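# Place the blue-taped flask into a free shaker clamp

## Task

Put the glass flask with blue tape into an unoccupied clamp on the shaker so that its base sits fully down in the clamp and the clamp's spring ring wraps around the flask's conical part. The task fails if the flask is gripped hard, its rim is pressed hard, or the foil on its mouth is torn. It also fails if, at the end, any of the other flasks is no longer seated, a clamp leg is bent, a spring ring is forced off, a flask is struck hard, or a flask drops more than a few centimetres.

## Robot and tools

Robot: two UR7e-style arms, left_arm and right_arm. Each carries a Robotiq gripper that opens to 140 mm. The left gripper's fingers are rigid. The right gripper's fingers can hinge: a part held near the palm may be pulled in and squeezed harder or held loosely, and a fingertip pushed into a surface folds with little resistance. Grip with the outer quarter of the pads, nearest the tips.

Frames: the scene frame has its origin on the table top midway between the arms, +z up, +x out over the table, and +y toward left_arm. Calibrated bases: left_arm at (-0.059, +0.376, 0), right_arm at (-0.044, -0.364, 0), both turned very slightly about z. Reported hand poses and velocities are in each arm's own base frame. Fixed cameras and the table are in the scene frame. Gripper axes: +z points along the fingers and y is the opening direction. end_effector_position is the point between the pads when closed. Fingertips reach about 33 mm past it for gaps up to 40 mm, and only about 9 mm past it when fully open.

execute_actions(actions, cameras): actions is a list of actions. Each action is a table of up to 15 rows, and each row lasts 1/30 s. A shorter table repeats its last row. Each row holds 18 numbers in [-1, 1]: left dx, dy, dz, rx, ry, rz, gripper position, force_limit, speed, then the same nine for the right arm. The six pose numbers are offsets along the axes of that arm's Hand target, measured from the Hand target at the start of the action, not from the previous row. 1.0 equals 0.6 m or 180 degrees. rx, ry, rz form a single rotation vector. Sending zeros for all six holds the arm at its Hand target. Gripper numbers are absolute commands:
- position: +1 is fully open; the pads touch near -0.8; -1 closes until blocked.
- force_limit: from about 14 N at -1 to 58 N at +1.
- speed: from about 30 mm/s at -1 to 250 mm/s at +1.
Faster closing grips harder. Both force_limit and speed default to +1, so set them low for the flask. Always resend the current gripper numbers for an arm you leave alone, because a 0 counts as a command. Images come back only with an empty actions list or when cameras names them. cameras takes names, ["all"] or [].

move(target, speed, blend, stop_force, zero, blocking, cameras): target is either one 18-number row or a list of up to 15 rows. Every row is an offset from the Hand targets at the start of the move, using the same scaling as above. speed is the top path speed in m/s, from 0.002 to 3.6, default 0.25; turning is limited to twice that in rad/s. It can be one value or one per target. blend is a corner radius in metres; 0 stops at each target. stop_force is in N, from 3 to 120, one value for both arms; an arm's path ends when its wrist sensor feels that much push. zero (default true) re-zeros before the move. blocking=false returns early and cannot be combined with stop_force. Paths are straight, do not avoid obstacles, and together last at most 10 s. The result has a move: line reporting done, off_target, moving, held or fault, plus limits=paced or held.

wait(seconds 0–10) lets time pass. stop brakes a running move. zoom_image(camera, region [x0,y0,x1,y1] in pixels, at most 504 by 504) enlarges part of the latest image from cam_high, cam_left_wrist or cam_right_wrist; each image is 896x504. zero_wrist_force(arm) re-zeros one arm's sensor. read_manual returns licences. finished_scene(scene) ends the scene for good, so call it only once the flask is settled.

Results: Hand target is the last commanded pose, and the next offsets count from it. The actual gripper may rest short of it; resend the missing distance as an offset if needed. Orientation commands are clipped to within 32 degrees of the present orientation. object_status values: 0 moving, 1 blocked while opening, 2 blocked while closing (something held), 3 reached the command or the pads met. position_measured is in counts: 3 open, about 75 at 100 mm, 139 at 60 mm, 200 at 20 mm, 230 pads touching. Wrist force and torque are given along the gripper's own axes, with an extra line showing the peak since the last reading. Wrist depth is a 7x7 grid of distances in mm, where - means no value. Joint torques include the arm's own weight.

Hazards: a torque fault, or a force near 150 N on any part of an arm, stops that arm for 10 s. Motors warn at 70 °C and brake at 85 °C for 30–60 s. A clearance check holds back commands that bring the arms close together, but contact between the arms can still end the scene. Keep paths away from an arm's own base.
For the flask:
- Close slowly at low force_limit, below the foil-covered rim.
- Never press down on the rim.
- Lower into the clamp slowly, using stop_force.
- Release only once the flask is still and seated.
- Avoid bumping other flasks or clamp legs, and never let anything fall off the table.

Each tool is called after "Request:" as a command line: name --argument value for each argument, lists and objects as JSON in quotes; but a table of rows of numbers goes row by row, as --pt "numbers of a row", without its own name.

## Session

Request:
execute_actions --actions '[]'

Request:
zoom_image --camera "cam_high" --region '[260, 180, 560, 380]'

Scene clock: 0.00 s.
left_arm: end_effector_position=(+0.7665, -0.1792, +0.2222) position_measured=3 object_status=3 end_effector_quat_wxyz=(+0.077, +0.904, +0.290, +0.303) | right_arm: end_effector_position=(+0.5707, -0.3061, +0.3046) position_measured=3 object_status=3 end_effector_quat_wxyz=(+0.011, +0.999, +0.042, -0.018)
Joint positions: left_arm=[-0.536 -1.219 1.586 -2.486 -1.23 2.081] | right_arm=[-0.68 -1.204 1.057 -1.412 -1.611 2.378]
Joint velocities: within noise
Joint torques (N m): no reading
Wrist force (N): no reading
Wrist torque (N m): no reading
Wrist force, peak (N): no reading
Wrist depth (mm): cam_left_wrist=[323 1264 1402 1501 1677 1915 2070 / 313 336 1351 1492 1635 1873 2037 / 306 329 354 1402 1574 1795 1915 / 298 127 348 376 1518 136 1929 / 87 111 340 364 402 1537 114 / - 302 324 352 395 1555 94 / - 295 307 344 - 415 -] | cam_right_wrist=[- 400 - 1356 1230 1230 1230 / - 414 - 1363 1293 1320 1300 / - 437 - 1341 1371 1386 1363 / - 125 - 1433 1458 138 1433 / - 117 - 1519 1538 1519 97 / - 538 - 1670 1670 - 102 / - 1727 1764 1764 1776 1776 -]
Hand target: left_arm +0.7665, -0.1792, +0.2222; +0.077, +0.904, +0.290, +0.303 | right_arm +0.5707, -0.3061, +0.3046; +0.011, +0.999, +0.042, -0.018
Tool commands: left_gripper/position=+1.0 left_gripper/force_limit=+1.0 left_gripper/speed=+1.0 right_gripper/position=+1.0 right_gripper/force_limit=+1.0 right_gripper/speed=+1.0
camera_calibration:
cam_left_wrist: T_world_to_cam=[[0.463425, -0.835307, 0.295804, -0.558317], [-0.818268, -0.531507, -0.218948, 0.58744], [0.34011, -0.140581, -0.929818, 0.0671361], [0, 0, 0, 1]] pos_world=[0.716588, -0.1447, 0.356195]
cam_right_wrist: T_world_to_cam=[[0.0779782, -0.996955, -0.0001846, -0.33484], [-0.931092, -0.0728928, 0.357426, 0.40356], [-0.356351, -0.0276996, -0.933941, 0.622027], [0, 0, 0, 1]] pos_world=[0.623523, -0.287174, 0.436632]

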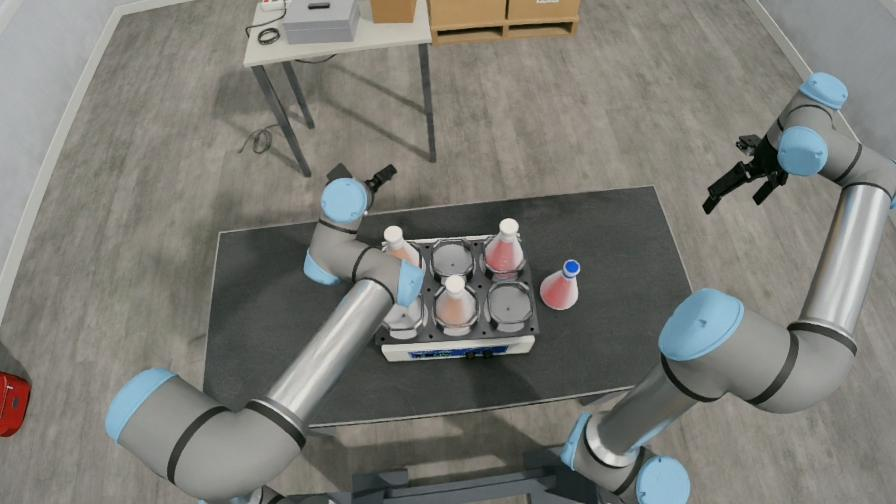

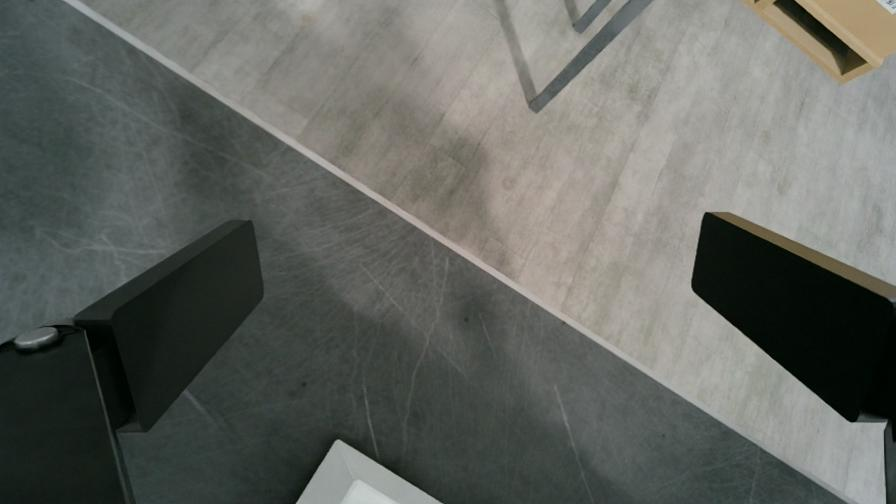

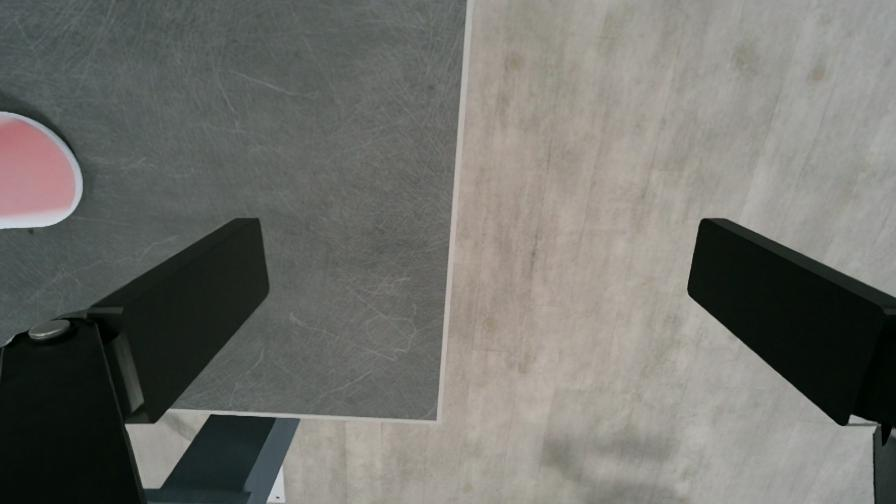

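Scaled by 1.680 from the camera's 896x504 image, which has a finer 1280x720 frame.

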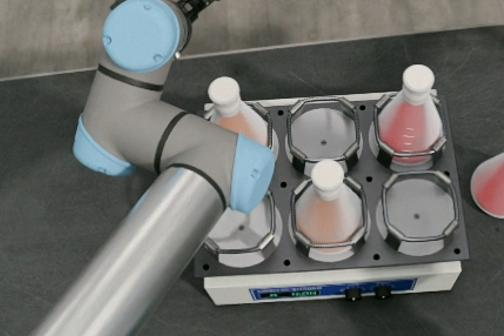

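Request:
move --target '[0,0,0,0,0,0,1,1,1,-0.963,0.49,-0.038,0.0123,-0.0068,0.333,1,1,1]' --speed 0.35

Request:
move --pt "-0.135 0.33 -0.53 -0.0593 0.1503 0.1867 1 1 1 0 0 0 0 0 0 1 1 1" --pt "-0.7885 0.4398 -0.5232 -0.0593 0.1503 0.1867 1 1 1 0 0 0 0 0 0 1 1 1" --speed 0.3 --blend '[0.05,0]' --cameras '["cam_high","cam_left_wrist"]'

Request:
zoom_image --camera "cam_high" --region '[360, 200, 600, 360]'

Scene clock: 22.80 s.
left_arm: end_effector_position=(+0.7665, -0.1792, +0.2222) position_measured=3 object_status=3 end_effector_quat_wxyz=(+0.077, +0.904, +0.290, +0.303) | right_arm: end_effector_position=(+0.0209, -0.6466, +0.3544) position_measured=3 object_status=3 end_effector_quat_wxyz=(+0.000, +0.886, -0.463, -0.021)
Joint positions: left_arm=[-0.536 -1.219 1.586 -2.486 -1.23 2.081] | right_arm=[-1.726 -1.175 0.885 -1.269 -1.611 2.378]
Joint torques (N m): left_arm=[0.41 -40.25 -25.47 -3.34 0.51 0.24] | right_arm=[-7.99 -45.31 -28.93 -4.46 -2.13 -1.58]
Wrist force (N): left_arm=[-0.2 0.0 -0.1] | right_arm=[-0.1 -0.4 -0.3]
Wrist torque (N m): left_arm=[0.01 0.04 0.00] | right_arm=[-0.08 0.05 -0.02]
Wrist force, peak (N): left_arm=[-0.4 0.3 0.1] | right_arm=[-1.9 4.4 -0.4]
Wrist depth (mm): cam_left_wrist=[320 1264 1372 1546 1677 1929 2037 / 313 336 1351 1510 1645 1807 2121 / 308 329 352 1395 1565 1833 2005 / 297 130 345 380 1466 137 1959 / 87 112 336 363 398 1518 114 / - 304 324 349 386 423 94 / - 295 305 341 374 407 -] | cam_right_wrist=[1261 1261 1267 1267 1293 1280 1267 / 1327 1300 1327 1371 1341 1363 1349 / 1378 914 1433 1401 1433 1441 1449 / 514 126 1458 1519 1519 138 1492 / - 117 1576 1704 1617 1606 97 / - 1547 1693 1727 1716 1751 102 / - 637 1841 1970 1896 1955 -]
Hand target: left_arm +0.7665, -0.1792, +0.2222; +0.077, +0.904, +0.290, +0.303 | right_arm +0.0208, -0.6466, +0.3545; +0.000, +0.886, -0.463, -0.021
Off the commanded pose: left_arm 0.000 m, 0 deg | right_arm 0.000 m, 0 deg.
move: done

Scene clock: 25.97 s.
left_arm: end_effector_position=(+0.4002, -0.6775, +0.3195) position_measured=3 object_status=3 end_effector_quat_wxyz=(+0.000, +0.844, +0.000, +0.537) | right_arm: end_effector_position=(+0.0208, -0.6466, +0.3545) position_measured=3 object_status=3 end_effector_quat_wxyz=(+0.000, +0.886, -0.463, -0.021)
Joint positions: left_arm=[-1.593 -1.101 1.32 -1.741 -0.437 1.517] | right_arm=[-1.727 -1.175 0.885 -1.269 -1.611 2.378]
Joint torques (N m): left_arm=[4.88 -45.54 -26.96 -3.42 0.56 -0.75] | right_arm=[-8.07 -31.37 -29.98 -1.13 -2.28 -1.76]
Wrist force (N): left_arm=[0.3 0.5 0.7] | right_arm=[-0.2 -0.4 -0.3]
Wrist torque (N m): left_arm=[-0.01 -0.22 0.00] | right_arm=[-0.08 0.07 -0.02]
Wrist force, peak (N): left_arm=[-2.5 2.8 -0.9] | right_arm=[-0.3 -0.6 -0.2]
Wrist depth (mm): cam_left_wrist=[3468 1387 3468 2619 2619 3333 3515 / 2883 2516 2820 2759 2730 2789 2592 / 2467 1758 692 2312 2354 2398 2271 / 406 130 377 338 610 136 1873 / 87 112 364 509 528 - 114 / - 257 386 445 456 - 94 / - 266 388 417 - 403 391] | cam_right_wrist=[1224 1261 1249 1274 1267 1280 1293 / 1334 1314 1327 1334 1341 1356 1371 / 1386 1073 1417 1417 1441 1433 1433 / - 126 1458 1501 1528 138 1538 / - 117 - - 1638 145 97 / - 1704 1751 1727 1739 1801 101 / - - 1854 1868 1911 1911 -]
Hand target: left_arm +0.4002, -0.6775, +0.3196; +0.000, +0.844, +0.000, +0.537 | right_arm +0.0208, -0.6466, +0.3545; +0.000, +0.886, -0.463, -0.021
Off the commanded pose: left_arm 0.000 m, 0 deg | right_arm 0.000 m, 0 deg.
move: done
camera_calibration:
cam_left_wrist: T_world_to_cam=[[-0.00607576, -0.999581, -0.0283175, -0.653455], [-0.697196, 0.0245347, -0.716461, 0.531372], [0.716855, 0.0153898, -0.697052, 0.0927407], [0, 0, 0, 1]] pos_world=[0.300019, -0.667645, 0.426848]
Images, in order (width x height): cam_high 896x504, cam_left_wrist 896x504.

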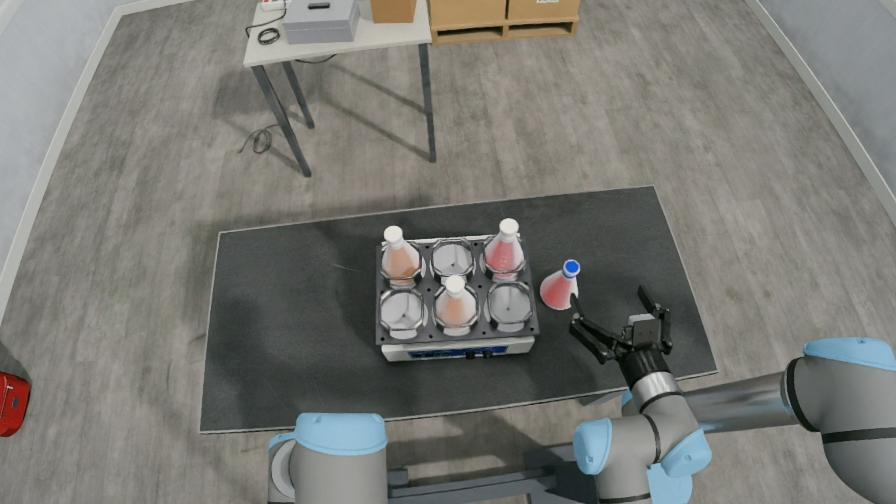

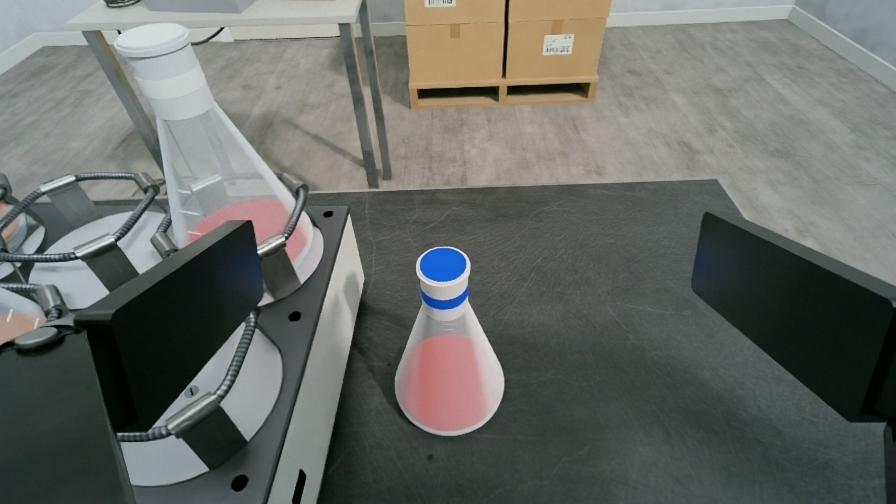

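Scaled by 2.100 from the camera's 896x504 image, which has a finer 1280x720 frame.

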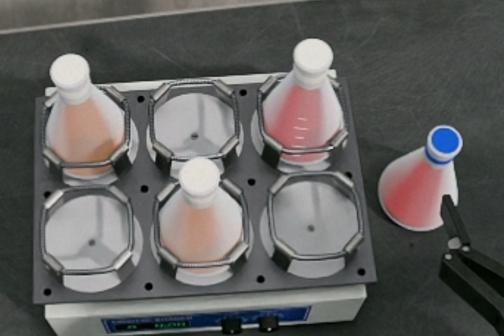

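Request:
move --target '[-0.1514,-0.033,0.107,0,0,0,0.1,-1,0,0,0,0,0,0,0,1,1,1]' --speed 0.2 --cameras '["cam_high","cam_left_wrist"]'

Request:
zoom_image --camera "cam_high" --region '[500, 220, 680, 380]'

Scene clock: 38.60 s.
left_arm: end_effector_position=(+0.4200, -0.6576, +0.2101) position_measured=117 object_status=3 end_effector_quat_wxyz=(+0.000, +0.844, +0.000, +0.537) | right_arm: end_effector_position=(+0.0208, -0.6466, +0.3545) position_measured=3 object_status=3 end_effector_quat_wxyz=(+0.000, +0.886, -0.463, -0.021)
Joint positions: left_arm=[-1.564 -1.04 1.541 -2.086 -0.437 1.586] | right_arm=[-1.727 -1.175 0.885 -1.269 -1.611 2.378]
Joint torques (N m): left_arm=[-9.73 -56.01 -21.57 -3.02 3.37 -0.68] | right_arm=[-8.4 -31.23 -30.05 -1.25 -2.2 -1.68]
Wrist force (N): left_arm=[0.0 0.1 0.7] | right_arm=[-0.3 -0.4 -0.3]
Wrist torque (N m): left_arm=[-0.10 -0.24 -0.19] | right_arm=[-0.08 0.08 -0.02]
Wrist force, peak (N): left_arm=[-2.3 -0.2 2.4] | right_arm=[-0.1 -0.6 -0.5]
Wrist depth (mm): cam_left_wrist=[3515 3515 3168 2491 2730 2984 3248 / 276 297 582 2592 2566 2673 2444 / 264 254 290 239 - 507 2376 / 234 231 139 431 149 434 426 / - 95 118 - 358 91 85 / - - 329 326 334 - 73 / - - 300 300 297 - -] | cam_right_wrist=[1280 1267 1261 1307 1249 1267 1274 / 1334 1320 1320 1334 1341 1356 1349 / 1409 1363 1425 1417 1417 1425 1433 / - 127 1492 1492 1501 138 1519 / - 117 1566 1586 1693 1576 97 / - 1606 1751 1716 1751 1764 102 / - 642 1882 - 1882 1882 -]
Hand target: left_arm +0.4199, -0.6577, +0.2101; +0.000, +0.844, +0.000, +0.537 | right_arm +0.0208, -0.6466, +0.3545; +0.000, +0.886, -0.463, -0.021
Off the commanded pose: left_arm 0.000 m, 0 deg | right_arm 0.000 m, 0 deg.
move: done
camera_calibration:
cam_left_wrist: T_world_to_cam=[[-0.00586195, -0.99958, -0.0283886, -0.63669], [-0.69715, 0.0244376, -0.716509, 0.466245], [0.716902, 0.015591, -0.697, 0.00194251], [0, 0, 0, 1]] pos_world=[0.319918, -0.647846, 0.317348]
Images, in order (width x height): cam_high 896x504, cam_left_wrist 896x504.

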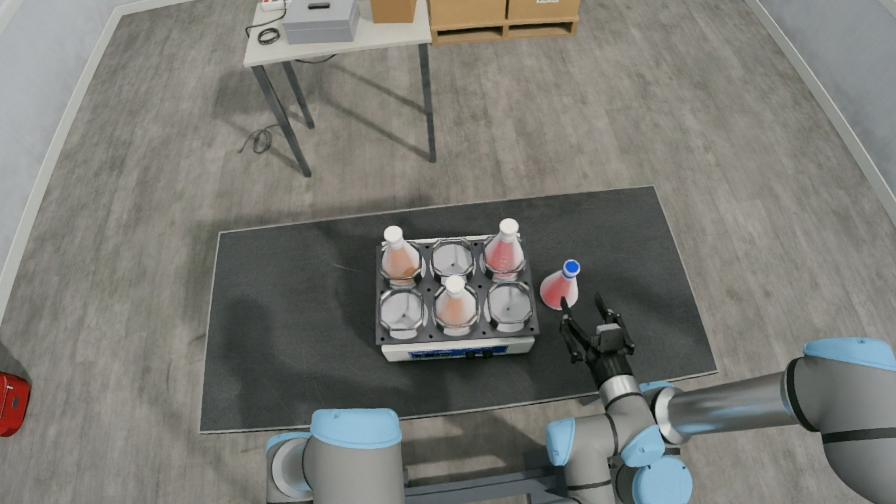

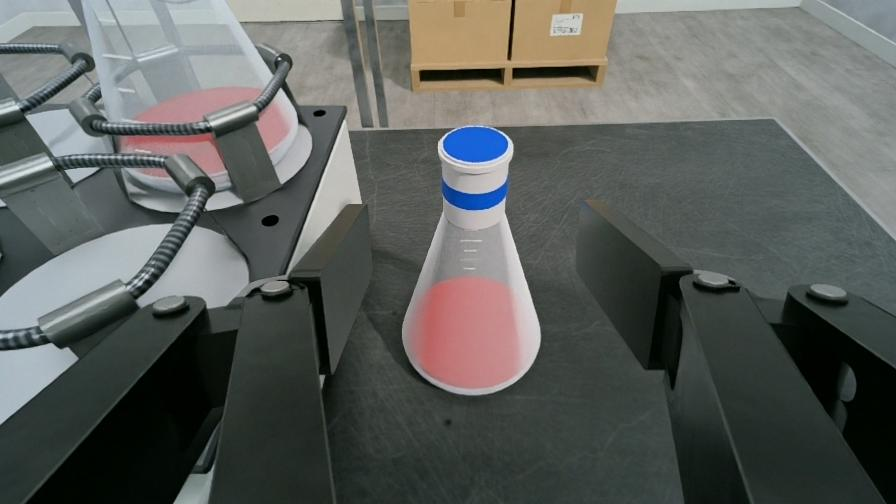

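Scaled by 2.800 from the camera's 896x504 image, which has a finer 1280x720 frame.

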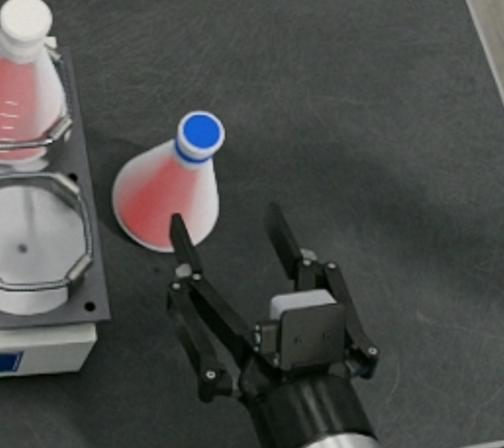

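Request:
move --target '[0.0057,0.0047,0.2191,0,0,0,0.1,-1,0,0,0,0,0,0,0,1,1,1]' --speed 0.12 --cameras '["cam_high","cam_left_wrist"]'

Request:
zoom_image --camera "cam_high" --region '[500, 220, 680, 380]'

Scene clock: 53.70 s.
left_arm: end_effector_position=(+0.5405, -0.6603, +0.1575) position_measured=117 object_status=3 end_effector_quat_wxyz=(+0.000, +0.844, +0.000, +0.537) | right_arm: end_effector_position=(+0.0208, -0.6466, +0.3545) position_measured=3 object_status=3 end_effector_quat_wxyz=(+0.000, +0.886, -0.463, -0.021)
Joint positions: left_arm=[-1.387 -0.841 1.455 -2.558 -0.471 1.984] | right_arm=[-1.727 -1.175 0.885 -1.269 -1.611 2.378]
Joint torques (N m): left_arm=[-9.16 -61.06 -20.63 -2.28 4.13 1.21] | right_arm=[-8.14 -31.64 -29.57 -1.15 -2.09 -1.65]
Wrist force (N): left_arm=[0.3 0.5 0.4] | right_arm=[-0.1 -0.1 -0.3]
Wrist torque (N m): left_arm=[-0.01 -0.28 -0.18] | right_arm=[-0.03 0.05 -0.02]
Wrist force, peak (N): left_arm=[0.2 0.3 2.4] | right_arm=[-0.2 -0.6 -0.4]
Wrist depth (mm): cam_left_wrist=[3092 2984 2916 2421 2376 3168 2984 / 181 2271 2516 2516 2376 488 2398 / 149 184 415 429 424 423 403 / 145 166 139 109 119 354 365 / - 92 118 117 134 92 85 / - - 272 278 280 - 73 / - - 249 - - - -] | cam_right_wrist=[1195 1267 1267 1261 1261 1280 1280 / 1327 1327 1327 1371 1327 1341 1334 / 1393 1017 1409 1466 1409 1441 1458 / - 126 1557 1528 1528 138 1566 / - 117 1606 1627 1681 135 97 / - 1727 1681 1739 1764 1776 101 / - 634 - 1789 - 1882 -]
Hand target: left_arm +0.5405, -0.6604, +0.1576; +0.000, +0.844, +0.000, +0.537 | right_arm +0.0208, -0.6466, +0.3545; +0.000, +0.886, -0.463, -0.021
Off the commanded pose: left_arm 0.000 m, 0 deg | right_arm 0.000 m, 0 deg.
move: done
camera_calibration:
cam_left_wrist: T_world_to_cam=[[-0.00586506, -0.999584, -0.0282469, -0.640213], [-0.6972, 0.0243371, -0.716463, 0.512575], [0.716853, 0.0154916, -0.697053, -0.121093], [0, 0, 0, 1]] pos_world=[0.440418, -0.650546, 0.264748]
Images, in order (width x height): cam_high 896x504, cam_left_wrist 896x504.

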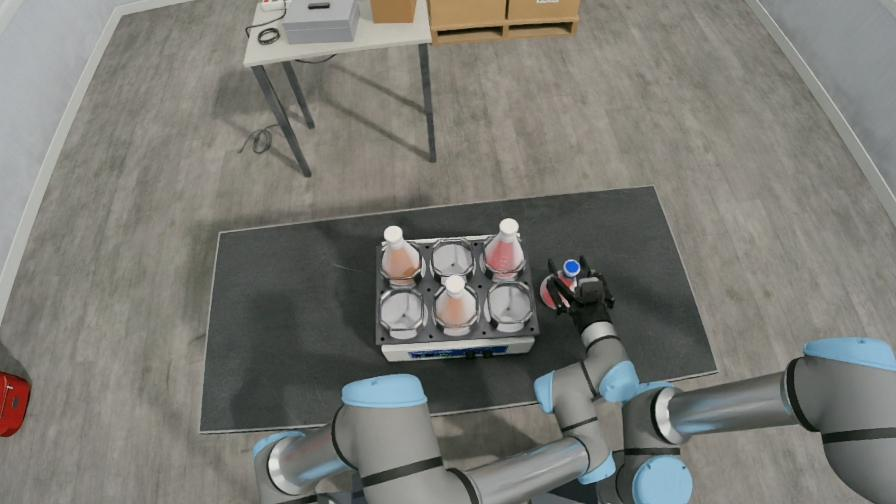

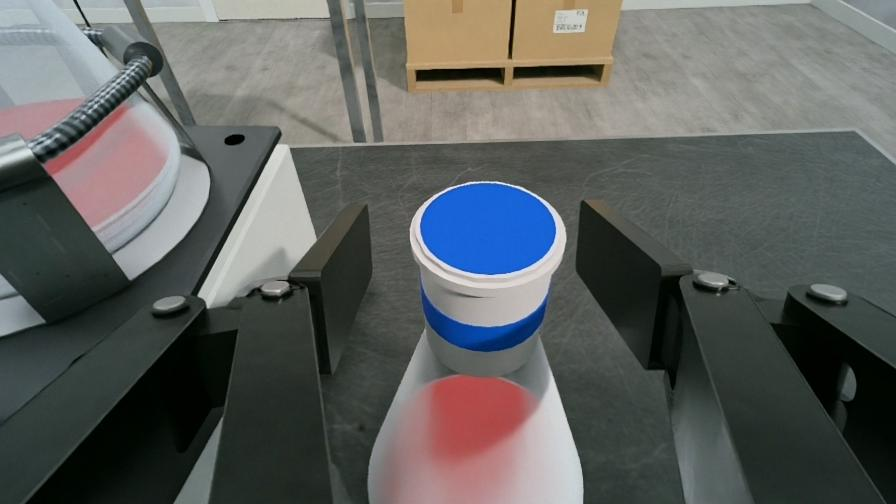

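Scaled by 2.800 from the camera's 896x504 image, which has a finer 1280x720 frame.

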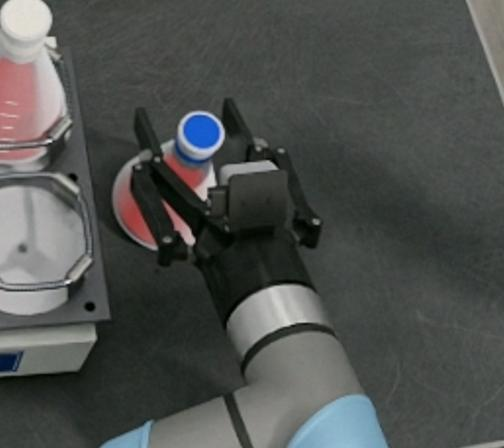

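Request:
move --target '[0.0022,-0.002,-0.0268,0,0,0,0.1,-1,0,0,0,0,0,0,0,1,1,1]' --speed 0.1 --cameras '["cam_high","cam_left_wrist"]'

Request:
zoom_image --camera "cam_high" --region '[530, 240, 630, 340]'

Scene clock: 68.37 s.
left_arm: end_effector_position=(+0.5263, -0.6593, +0.1657) position_measured=117 object_status=3 end_effector_quat_wxyz=(+0.000, +0.843, +0.000, +0.537) end_effector_velocity=(+0.002, +0.000, +0.001) end_effector_angular_velocity=(-0.002, -0.002, +0.000) | right_arm: end_effector_position=(+0.0208, -0.6466, +0.3545) position_measured=3 object_status=3 end_effector_quat_wxyz=(+0.000, +0.886, -0.463, -0.021)
Joint positions: left_arm=[-1.407 -0.871 1.476 -2.512 -0.464 1.943] | right_arm=[-1.727 -1.175 0.885 -1.269 -1.611 2.378]
Joint velocities: left_arm=[0.002 0.002 -0.002 -0.006 0.001 0.004] | right_arm=[within noise]
Joint torques (N m): left_arm=[13.5 -37.98 -28.33 -4.62 2.17 1.08] | right_arm=[-8.64 -31.06 -29.82 -1.15 -2.18 -1.76]
Wrist force (N): left_arm=[0.3 0.2 0.8] | right_arm=[-0.2 -0.3 -0.2]
Wrist torque (N m): left_arm=[-0.08 -0.30 -0.01] | right_arm=[-0.07 0.05 -0.02]
Wrist force, peak (N): left_arm=[0.3 0.6 1.0] | right_arm=[-0.2 -0.6 -0.5]
Wrist depth (mm): cam_left_wrist=[3055 3515 3168 2516 2491 3092 2984 / 210 2444 2491 2444 2467 2467 2333 / 145 193 254 460 462 419 428 / 152 174 139 124 130 108 360 / - 92 106 146 307 91 85 / - - 280 - - - 73 / - - 257 - - - -] | cam_right_wrist=[1201 1255 1274 1267 1249 1267 1274 / 1327 1307 1307 1307 1356 1349 1371 / 1371 1363 1441 1425 1417 1441 1458 / - 126 1475 1492 1528 138 1510 / - 117 1659 1627 1693 135 97 / - 1814 1704 1751 1727 1764 102 / - 632 1764 2034 1896 1854 -]
Hand target: left_arm +0.5264, -0.6592, +0.1656; +0.000, +0.844, +0.000, +0.537 | right_arm +0.0208, -0.6466, +0.3545; +0.000, +0.886, -0.463, -0.021
Off the commanded pose: left_arm 0.000 m, 0 deg | right_arm 0.000 m, 0 deg.
move: done
camera_calibration:
cam_left_wrist: T_world_to_cam=[[-0.00621379, -0.999584, -0.0281777, -0.638835], [-0.697091, 0.0245329, -0.716563, 0.50856], [0.716956, 0.0151898, -0.696953, -0.105411], [0, 0, 0, 1]] pos_world=[0.426118, -0.649445, 0.272948]
Images, in order (width x height): cam_high 896x504, cam_left_wrist 896x504.

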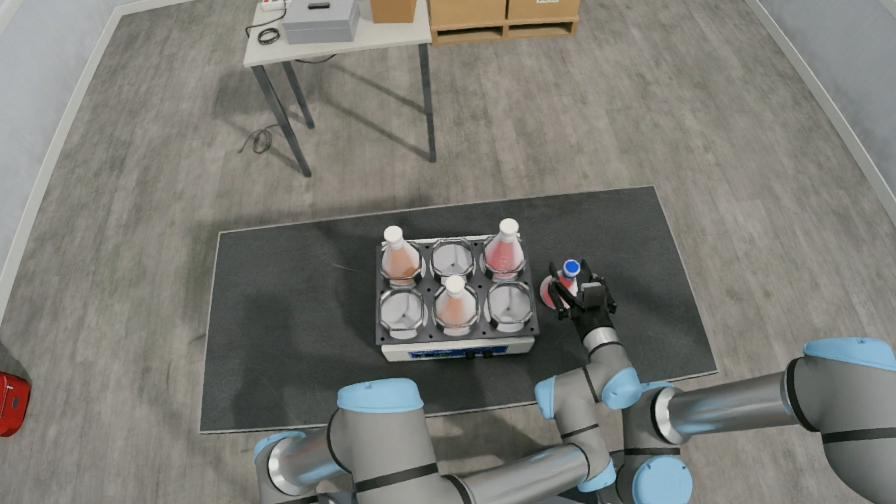

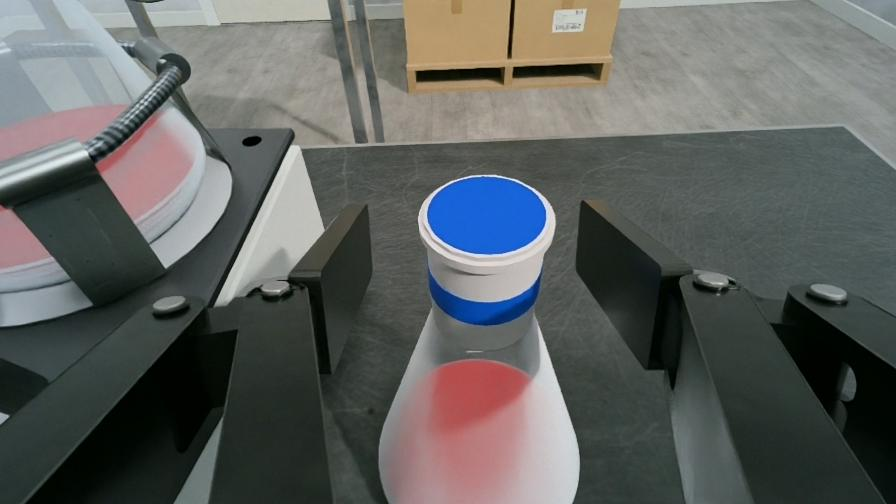

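Scaled by 5.040 from the camera's 896x504 image, which has a finer 1280x720 frame.

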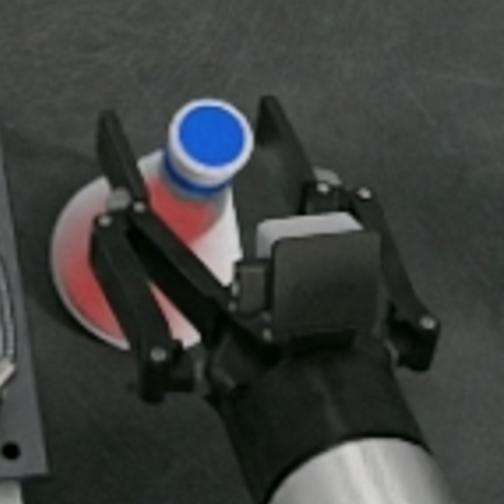

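Request:
move --target '[0.0095,0,-0.019,0,0,0,0.1,-1,0,0,0,0,0,0,0,1,1,1]' --speed 0.1

Request:
move --target '[0,0,0,0,0,0,-1,-0.05,-1,0,0,0,0,0,0,1,1,1]'

Request:
wait --seconds 0.5 --cameras '["cam_high","cam_left_wrist"]'

Request:
zoom_image --camera "cam_high" --region '[530, 240, 630, 340]'

Scene clock: 72.87 s.
left_arm: end_effector_position=(+0.5184, -0.6593, +0.1757) position_measured=117 object_status=3 end_effector_quat_wxyz=(+0.000, +0.843, +0.000, +0.537) | right_arm: end_effector_position=(+0.0208, -0.6466, +0.3545) position_measured=3 object_status=3 end_effector_quat_wxyz=(+0.000, +0.886, -0.463, -0.021)
Joint positions: left_arm=[-1.418 -0.894 1.48 -2.472 -0.461 1.919] | right_arm=[-1.727 -1.175 0.885 -1.269 -1.611 2.378]
Joint torques (N m): left_arm=[7.04 -35.82 -24.7 -4.83 3.16 1.25] | right_arm=[-8.61 -31.64 -29.78 -1.12 -2.17 -1.65]
Wrist force (N): left_arm=[0.2 0.4 0.3] | right_arm=[-0.2 -0.4 -0.2]
Wrist torque (N m): left_arm=[-0.03 -0.26 0.00] | right_arm=[-0.09 0.06 -0.02]
Wrist force, peak (N): left_arm=[-0.1 0.4 1.7] | right_arm=[-0.3 -0.7 -0.3]
Wrist depth (mm): cam_left_wrist=[3168 3092 3019 2444 2444 3130 3019 / 222 1887 2444 2467 2467 2467 2444 / 147 194 445 463 449 446 439 / 160 183 143 138 134 378 374 / 170 92 118 318 318 91 80 / - - 292 - 297 - 73 / - - 268 - - - -] | cam_right_wrist=[1224 1255 1261 1224 1261 1280 1287 / 1307 1334 1327 1341 1334 1363 1356 / 1393 1287 1425 1401 1417 1425 1441 / - 126 1484 1519 1510 138 1492 / - 117 1693 1727 - 135 97 / - 1659 1704 1638 1764 1776 102 / - 626 1576 1868 1814 1882 -]
Hand target: left_arm +0.5185, -0.6592, +0.1756; +0.000, +0.844, +0.000, +0.537 | right_arm +0.0208, -0.6466, +0.3545; +0.000, +0.886, -0.463, -0.021
Off the commanded pose: left_arm 0.000 m, 0 deg | right_arm 0.000 m, 0 deg.
move: done

Scene clock: 74.30 s.
left_arm: end_effector_position=(+0.5185, -0.6592, +0.1756) position_measured=174 object_status=0 end_effector_quat_wxyz=(+0.000, +0.844, +0.000, +0.537) | right_arm: end_effector_position=(+0.0208, -0.6466, +0.3545) position_measured=3 object_status=3 end_effector_quat_wxyz=(+0.000, +0.886, -0.463, -0.021)
Joint positions: left_arm=[-1.418 -0.893 1.48 -2.472 -0.461 1.919] | right_arm=[-1.727 -1.175 0.885 -1.269 -1.611 2.378]
Joint torques (N m): left_arm=[12.74 -37.32 -27.78 -4.47 0.32 1.24] | right_arm=[-8.41 -31.3 -30.04 -1.26 -2.11 -1.8]
Wrist force (N): left_arm=[1.1 0.3 -0.6] | right_arm=[-0.2 -0.4 -0.3]
Wrist torque (N m): left_arm=[-0.03 -0.26 0.00] | right_arm=[-0.08 0.07 -0.02]
Wrist force, peak (N): left_arm=[1.3 0.2 -0.8] | right_arm=[-0.3 -0.5 -0.3]
Wrist depth (mm): cam_left_wrist=[3515 3208 3248 2467 2421 3055 2984 / 221 2312 2354 2592 2491 2566 2354 / 147 196 451 461 442 419 442 / 160 178 251 134 141 382 379 / 166 170 92 143 86 84 326 / - 68 - - - - 68 / - 69 - - - - -] | cam_right_wrist=[1207 1267 1242 1267 1293 1267 1173 / 1334 1386 1327 1349 1349 1363 1349 / 1300 1378 1401 1401 1417 1433 1466 / - 126 1492 1519 1648 138 1547 / - 117 1492 1538 1659 1606 97 / - 1670 1764 1681 1764 1776 101 / - - 1868 1854 1896 1868 -]
Hand target: left_arm +0.5185, -0.6592, +0.1756; +0.000, +0.844, +0.000, +0.537 | right_arm +0.0208, -0.6466, +0.3545; +0.000, +0.886, -0.463, -0.021
Off the commanded pose: left_arm 0.000 m, 0 deg | right_arm 0.000 m, 0 deg.
move: done

Scene clock: 74.80 s.
left_arm: end_effector_position=(+0.5185, -0.6592, +0.1756) position_measured=174 object_status=2 end_effector_quat_wxyz=(+0.000, +0.844, +0.000, +0.537) | right_arm: end_effector_position=(+0.0208, -0.6466, +0.3545) position_measured=3 object_status=3 end_effector_quat_wxyz=(+0.000, +0.886, -0.463, -0.021)
Joint positions: left_arm=[-1.418 -0.893 1.48 -2.472 -0.461 1.919] | right_arm=[-1.727 -1.175 0.885 -1.269 -1.611 2.378]
Joint torques (N m): left_arm=[12.21 -38.16 -27.47 -4.09 0.07 1.04] | right_arm=[-8.5 -30.84 -29.91 -1.19 -2.22 -1.67]
Wrist force (N): left_arm=[1.1 0.3 -0.8] | right_arm=[-0.2 -0.5 -0.3]
Wrist torque (N m): left_arm=[-0.04 -0.24 0.00] | right_arm=[-0.11 0.06 -0.02]
Wrist force, peak (N): left_arm=[1.6 0.3 -0.7] | right_arm=[-0.2 -0.5 -0.5]
Wrist depth (mm): cam_left_wrist=[3168 3290 3055 2421 2444 3208 3290 / 222 2333 2516 2592 2421 2376 2312 / 147 194 431 461 446 462 441 / 160 184 252 135 141 380 384 / 167 169 92 147 92 84 318 / - 68 - - - - 68 / - 69 - - - - -] | cam_right_wrist=[1287 1255 1274 1267 1267 1267 1307 / 1327 1334 1314 1334 1334 1327 1327 / 1371 1475 1425 1425 1449 1433 1458 / - 126 1341 1492 1510 138 1547 / - 117 1727 1681 1638 1576 97 / - 1801 1776 1739 1739 1789 102 / - 638 1854 1789 1955 1896 -]
Hand target: left_arm +0.5185, -0.6592, +0.1756; +0.000, +0.844, +0.000, +0.537 | right_arm +0.0208, -0.6466, +0.3545; +0.000, +0.886, -0.463, -0.021
Tool commands: left_gripper/position=-1.0 left_gripper/force_limit=-0.05 left_gripper/speed=-1.0 right_gripper/position=+1.0 right_gripper/force_limit=+1.0 right_gripper/speed=+1.0
Off the commanded pose: left_arm 0.000 m, 0 deg | right_arm 0.000 m, 0 deg.
wait: 0.50 s; at rest by 0.17 s
camera_calibration:
cam_left_wrist: T_world_to_cam=[[-0.006006, -0.999583, -0.0282471, -0.638672], [-0.697197, 0.0244356, -0.716463, 0.51024], [0.716854, 0.0153907, -0.697053, -0.0927895], [0, 0, 0, 1]] pos_world=[0.418418, -0.649445, 0.282848]
Images, in order (width x height): cam_high 896x504, cam_left_wrist 896x504.

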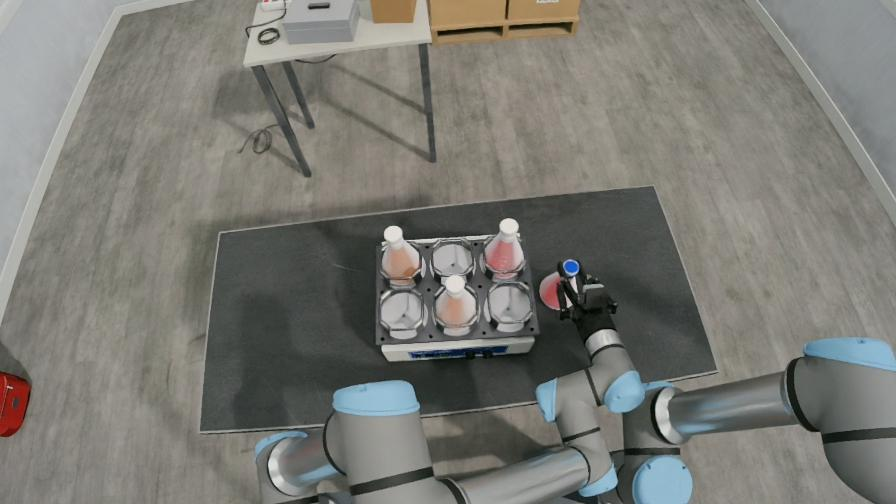

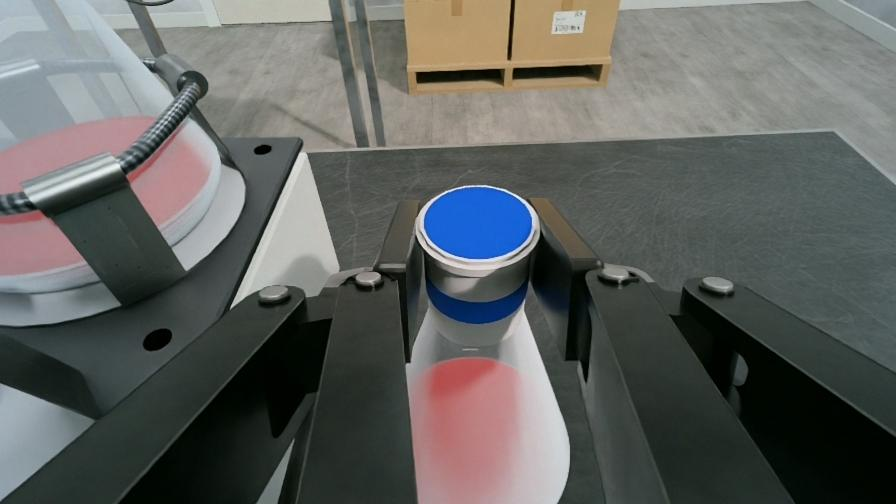

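Scaled by 5.040 from the camera's 896x504 image, which has a finer 1280x720 frame.

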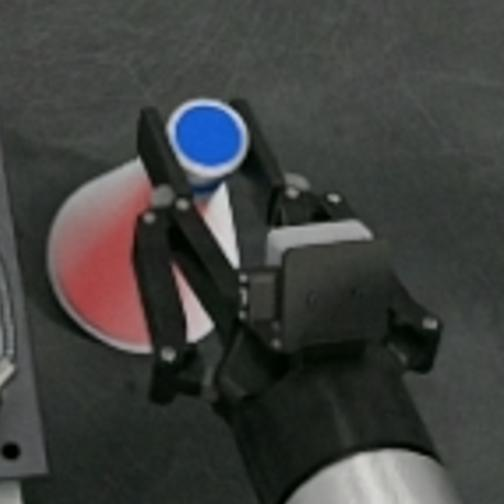

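Request:
move --target '[0,0,0,0,0,0,-0.1,-1,-1,0,0,0,0,0,0,1,1,1]'

Request:
move --target '[-0.0088,0,0.0087,0,0,0,-0.1,-1,-1,0,0,0,0,0,0,1,1,1]' --speed 0.05

Request:
move --target '[0,0,0,0,0,0,-1,-0.05,-1,0,0,0,0,0,0,1,1,1]'

Request:
wait --seconds 0.7 --cameras '["cam_high","cam_left_wrist"]'

Scene clock: 82.17 s.
left_arm: end_effector_position=(+0.5185, -0.6592, +0.1756) position_measured=141 object_status=0 end_effector_quat_wxyz=(+0.000, +0.844, +0.000, +0.537) | right_arm: end_effector_position=(+0.0208, -0.6466, +0.3545) position_measured=3 object_status=3 end_effector_quat_wxyz=(+0.000, +0.886, -0.463, -0.021)
Joint positions: left_arm=[-1.418 -0.893 1.48 -2.472 -0.461 1.919] | right_arm=[-1.727 -1.175 0.885 -1.269 -1.611 2.378]
Joint torques (N m): left_arm=[7.32 -40.7 -18.53 -0.91 0.05 1.05] | right_arm=[-8.34 -31.25 -29.55 -1.12 -2.22 -1.71]
Wrist force (N): left_arm=[0.3 0.3 0.9] | right_arm=[-0.1 -0.5 -0.3]
Wrist torque (N m): left_arm=[-0.07 -0.29 0.00] | right_arm=[-0.10 0.04 -0.02]
Wrist force, peak (N): left_arm=[1.7 0.3 -0.6] | right_arm=[-0.2 -0.6 -0.4]
Wrist depth (mm): cam_left_wrist=[3248 3168 3168 2421 2516 2984 3019 / 221 2467 2467 2467 2516 2467 2444 / 147 189 445 458 451 443 453 / 160 185 128 139 142 390 - / 169 91 98 168 125 86 76 / - 72 - 280 - - 69 / - - - - - - 69] | cam_right_wrist=[1249 1261 1261 1261 1249 1267 1249 / 1349 1341 1314 1320 1356 1349 1334 / 1363 1378 1441 1401 1449 1401 1475 / - 126 1510 1528 1519 138 1528 / - 117 1868 1638 1617 1606 97 / - 1751 1693 1751 1764 1882 102 / - 642 1854 1801 1882 2002 -]
Hand target: left_arm +0.5185, -0.6592, +0.1756; +0.000, +0.844, +0.000, +0.537 | right_arm +0.0208, -0.6466, +0.3545; +0.000, +0.886, -0.463, -0.021
Off the commanded pose: left_arm 0.000 m, 0 deg | right_arm 0.000 m, 0 deg.
move: done

Scene clock: 82.90 s.
left_arm: end_effector_position=(+0.5211, -0.6592, +0.1684) position_measured=141 object_status=3 end_effector_quat_wxyz=(+0.000, +0.844, +0.000, +0.537) | right_arm: end_effector_position=(+0.0208, -0.6466, +0.3545) position_measured=3 object_status=3 end_effector_quat_wxyz=(+0.000, +0.886, -0.463, -0.021)
Joint positions: left_arm=[-1.414 -0.881 1.482 -2.493 -0.462 1.927] | right_arm=[-1.727 -1.175 0.885 -1.269 -1.611 2.378]
Joint torques (N m): left_arm=[6.85 -59.3 -16.99 -0.82 0.34 -0.42] | right_arm=[-8.29 -31.4 -29.77 -1.14 -2.18 -1.68]
Wrist force (N): left_arm=[0.2 0.4 0.6] | right_arm=[-0.2 -0.3 -0.3]
Wrist torque (N m): left_arm=[-0.04 -0.26 0.00] | right_arm=[-0.06 0.06 -0.02]
Wrist force, peak (N): left_arm=[0.2 0.4 1.0] | right_arm=[-0.2 -0.5 -0.5]
Wrist depth (mm): cam_left_wrist=[3208 3333 3564 2376 2376 3248 2916 / 214 2421 2516 2421 2444 2467 2291 / 147 187 278 147 436 - 444 / 157 174 129 132 133 - 361 / 160 91 98 312 125 86 75 / - 72 - 256 - - 69 / - - - 241 - - 69] | cam_right_wrist=[1162 1261 1255 1267 1274 1267 1267 / 1314 1327 1320 1349 1349 1349 1349 / 1409 1425 1425 1417 1433 1425 1425 / - 126 1557 1576 1519 138 1519 / - 117 1576 1617 1606 1638 97 / - - 1727 1727 1776 1801 102 / - 635 1814 1704 1841 2018 -]
Hand target: left_arm +0.5210, -0.6592, +0.1686; +0.000, +0.844, +0.000, +0.537 | right_arm +0.0208, -0.6466, +0.3545; +0.000, +0.886, -0.463, -0.021
Off the commanded pose: left_arm 0.000 m, 0 deg | right_arm 0.000 m, 0 deg.
move: done

Scene clock: 83.93 s.
left_arm: end_effector_position=(+0.5210, -0.6592, +0.1686) position_measured=175 object_status=0 end_effector_quat_wxyz=(+0.000, +0.844, +0.000, +0.537) | right_arm: end_effector_position=(+0.0208, -0.6466, +0.3545) position_measured=3 object_status=3 end_effector_quat_wxyz=(+0.000, +0.886, -0.463, -0.021)
Joint positions: left_arm=[-1.414 -0.881 1.482 -2.493 -0.462 1.927] | right_arm=[-1.727 -1.175 0.885 -1.269 -1.611 2.378]
Joint torques (N m): left_arm=[-10.83 -61.97 -20.75 -0.71 2.08 -0.75] | right_arm=[-8.72 -31 -29.61 -1.21 -2.16 -1.71]
Wrist force (N): left_arm=[1.1 0.4 0.1] | right_arm=[-0.2 -0.3 -0.3]
Wrist torque (N m): left_arm=[-0.04 -0.26 0.00] | right_arm=[-0.07 0.07 -0.02]
Wrist force, peak (N): left_arm=[1.5 0.7 -0.3] | right_arm=[0.0 -0.6 -0.4]
Wrist depth (mm): cam_left_wrist=[2950 3092 3130 2491 2333 3130 3019 / 214 194 2444 2516 2491 2491 2398 / 147 188 318 462 435 444 434 / 157 176 253 128 133 373 368 / 156 160 92 146 92 81 313 / - 71 - - - - 68 / - 68 - - - - -] | cam_right_wrist=[1178 1267 1207 1255 1255 1261 1274 / 1334 1314 1320 1349 1349 1363 1363 / 1393 1341 1417 1409 1425 1441 1417 / 502 126 1557 1538 1528 138 1519 / - 117 1704 1627 1606 1606 97 / - 1727 1764 1776 1727 1789 102 / - 620 1854 1882 1911 1854 -]
Hand target: left_arm +0.5210, -0.6592, +0.1686; +0.000, +0.844, +0.000, +0.537 | right_arm +0.0208, -0.6466, +0.3545; +0.000, +0.886, -0.463, -0.021
Off the commanded pose: left_arm 0.000 m, 0 deg | right_arm 0.000 m, 0 deg.
move: done

Scene clock: 84.63 s.
left_arm: end_effector_position=(+0.5210, -0.6592, +0.1686) position_measured=175 object_status=2 end_effector_quat_wxyz=(+0.000, +0.844, +0.000, +0.537) | right_arm: end_effector_position=(+0.0208, -0.6466, +0.3545) position_measured=3 object_status=3 end_effector_quat_wxyz=(+0.000, +0.886, -0.463, -0.021)
Joint positions: left_arm=[-1.414 -0.881 1.482 -2.493 -0.462 1.927] | right_arm=[-1.727 -1.175 0.885 -1.269 -1.611 2.378]
Joint torques (N m): left_arm=[-10.12 -59.81 -23.79 -0.75 3.55 -0.76] | right_arm=[-8.27 -30.67 -29.8 -1.28 -2.07 -1.75]
Wrist force (N): left_arm=[1.5 0.2 0.0] | right_arm=[-0.1 -0.2 -0.2]
Wrist torque (N m): left_arm=[-0.07 -0.30 0.01] | right_arm=[-0.04 0.03 -0.02]
Wrist force, peak (N): left_arm=[1.6 0.5 -0.1] | right_arm=[-0.6 -0.3 -0.2]
Wrist depth (mm): cam_left_wrist=[2916 3208 3290 2516 2444 2984 3055 / 214 2516 2333 2421 2592 2516 2491 / 147 187 280 463 439 434 431 / 157 176 252 128 134 372 366 / 156 160 92 152 92 83 321 / - 71 - - - - 68 / - 68 - - - - -] | cam_right_wrist=[1201 1307 1255 1287 1267 1287 1300 / 1314 1363 1327 1356 1363 1341 1341 / 1425 1617 1393 1409 1417 1433 1449 / - 126 1566 1538 1538 135 1501 / - 117 1627 1638 1627 135 97 / - 1854 1854 1727 1751 1986 102 / - 647 1801 - 1896 1925 -]
Hand target: left_arm +0.5210, -0.6592, +0.1686; +0.000, +0.844, +0.000, +0.537 | right_arm +0.0208, -0.6466, +0.3545; +0.000, +0.886, -0.463, -0.021
Tool commands: left_gripper/position=-1.0 left_gripper/force_limit=-0.05 left_gripper/speed=-1.0 right_gripper/position=+1.0 right_gripper/force_limit=+1.0 right_gripper/speed=+1.0
Off the commanded pose: left_arm 0.000 m, 0 deg | right_arm 0.000 m, 0 deg.
wait: 0.70 s; at rest by 0.17 s
camera_calibration:
cam_left_wrist: T_world_to_cam=[[-0.006006, -0.999583, -0.0282471, -0.638854], [-0.697197, 0.0244356, -0.716463, 0.506968], [0.716854, 0.0153907, -0.697053, -0.099461], [0, 0, 0, 1]] pos_world=[0.420918, -0.649445, 0.275848]
Images, in order (width x height): cam_high 896x504, cam_left_wrist 896x504.

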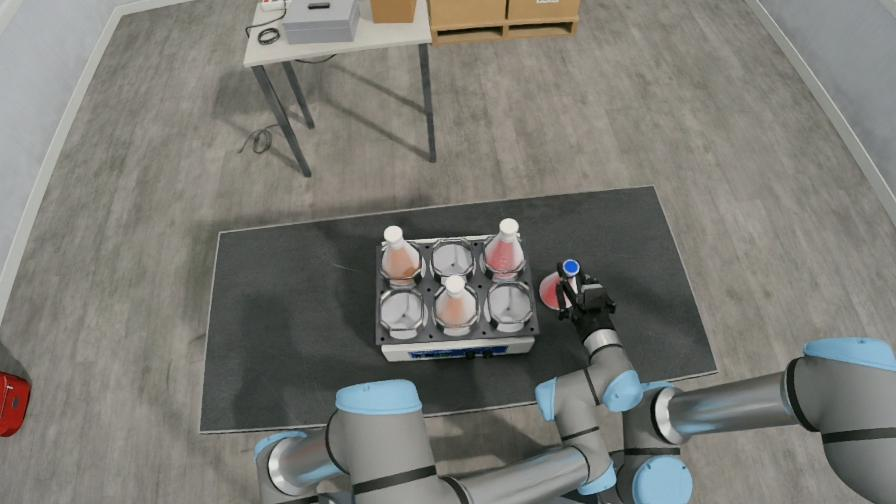

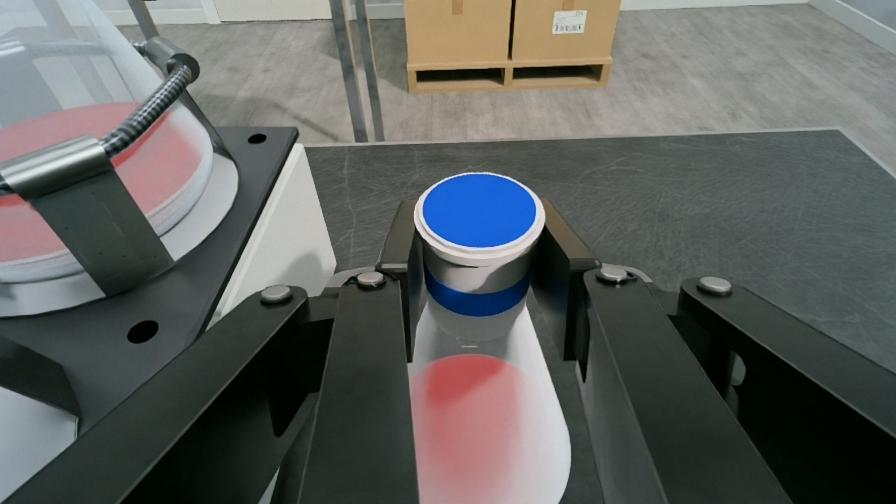

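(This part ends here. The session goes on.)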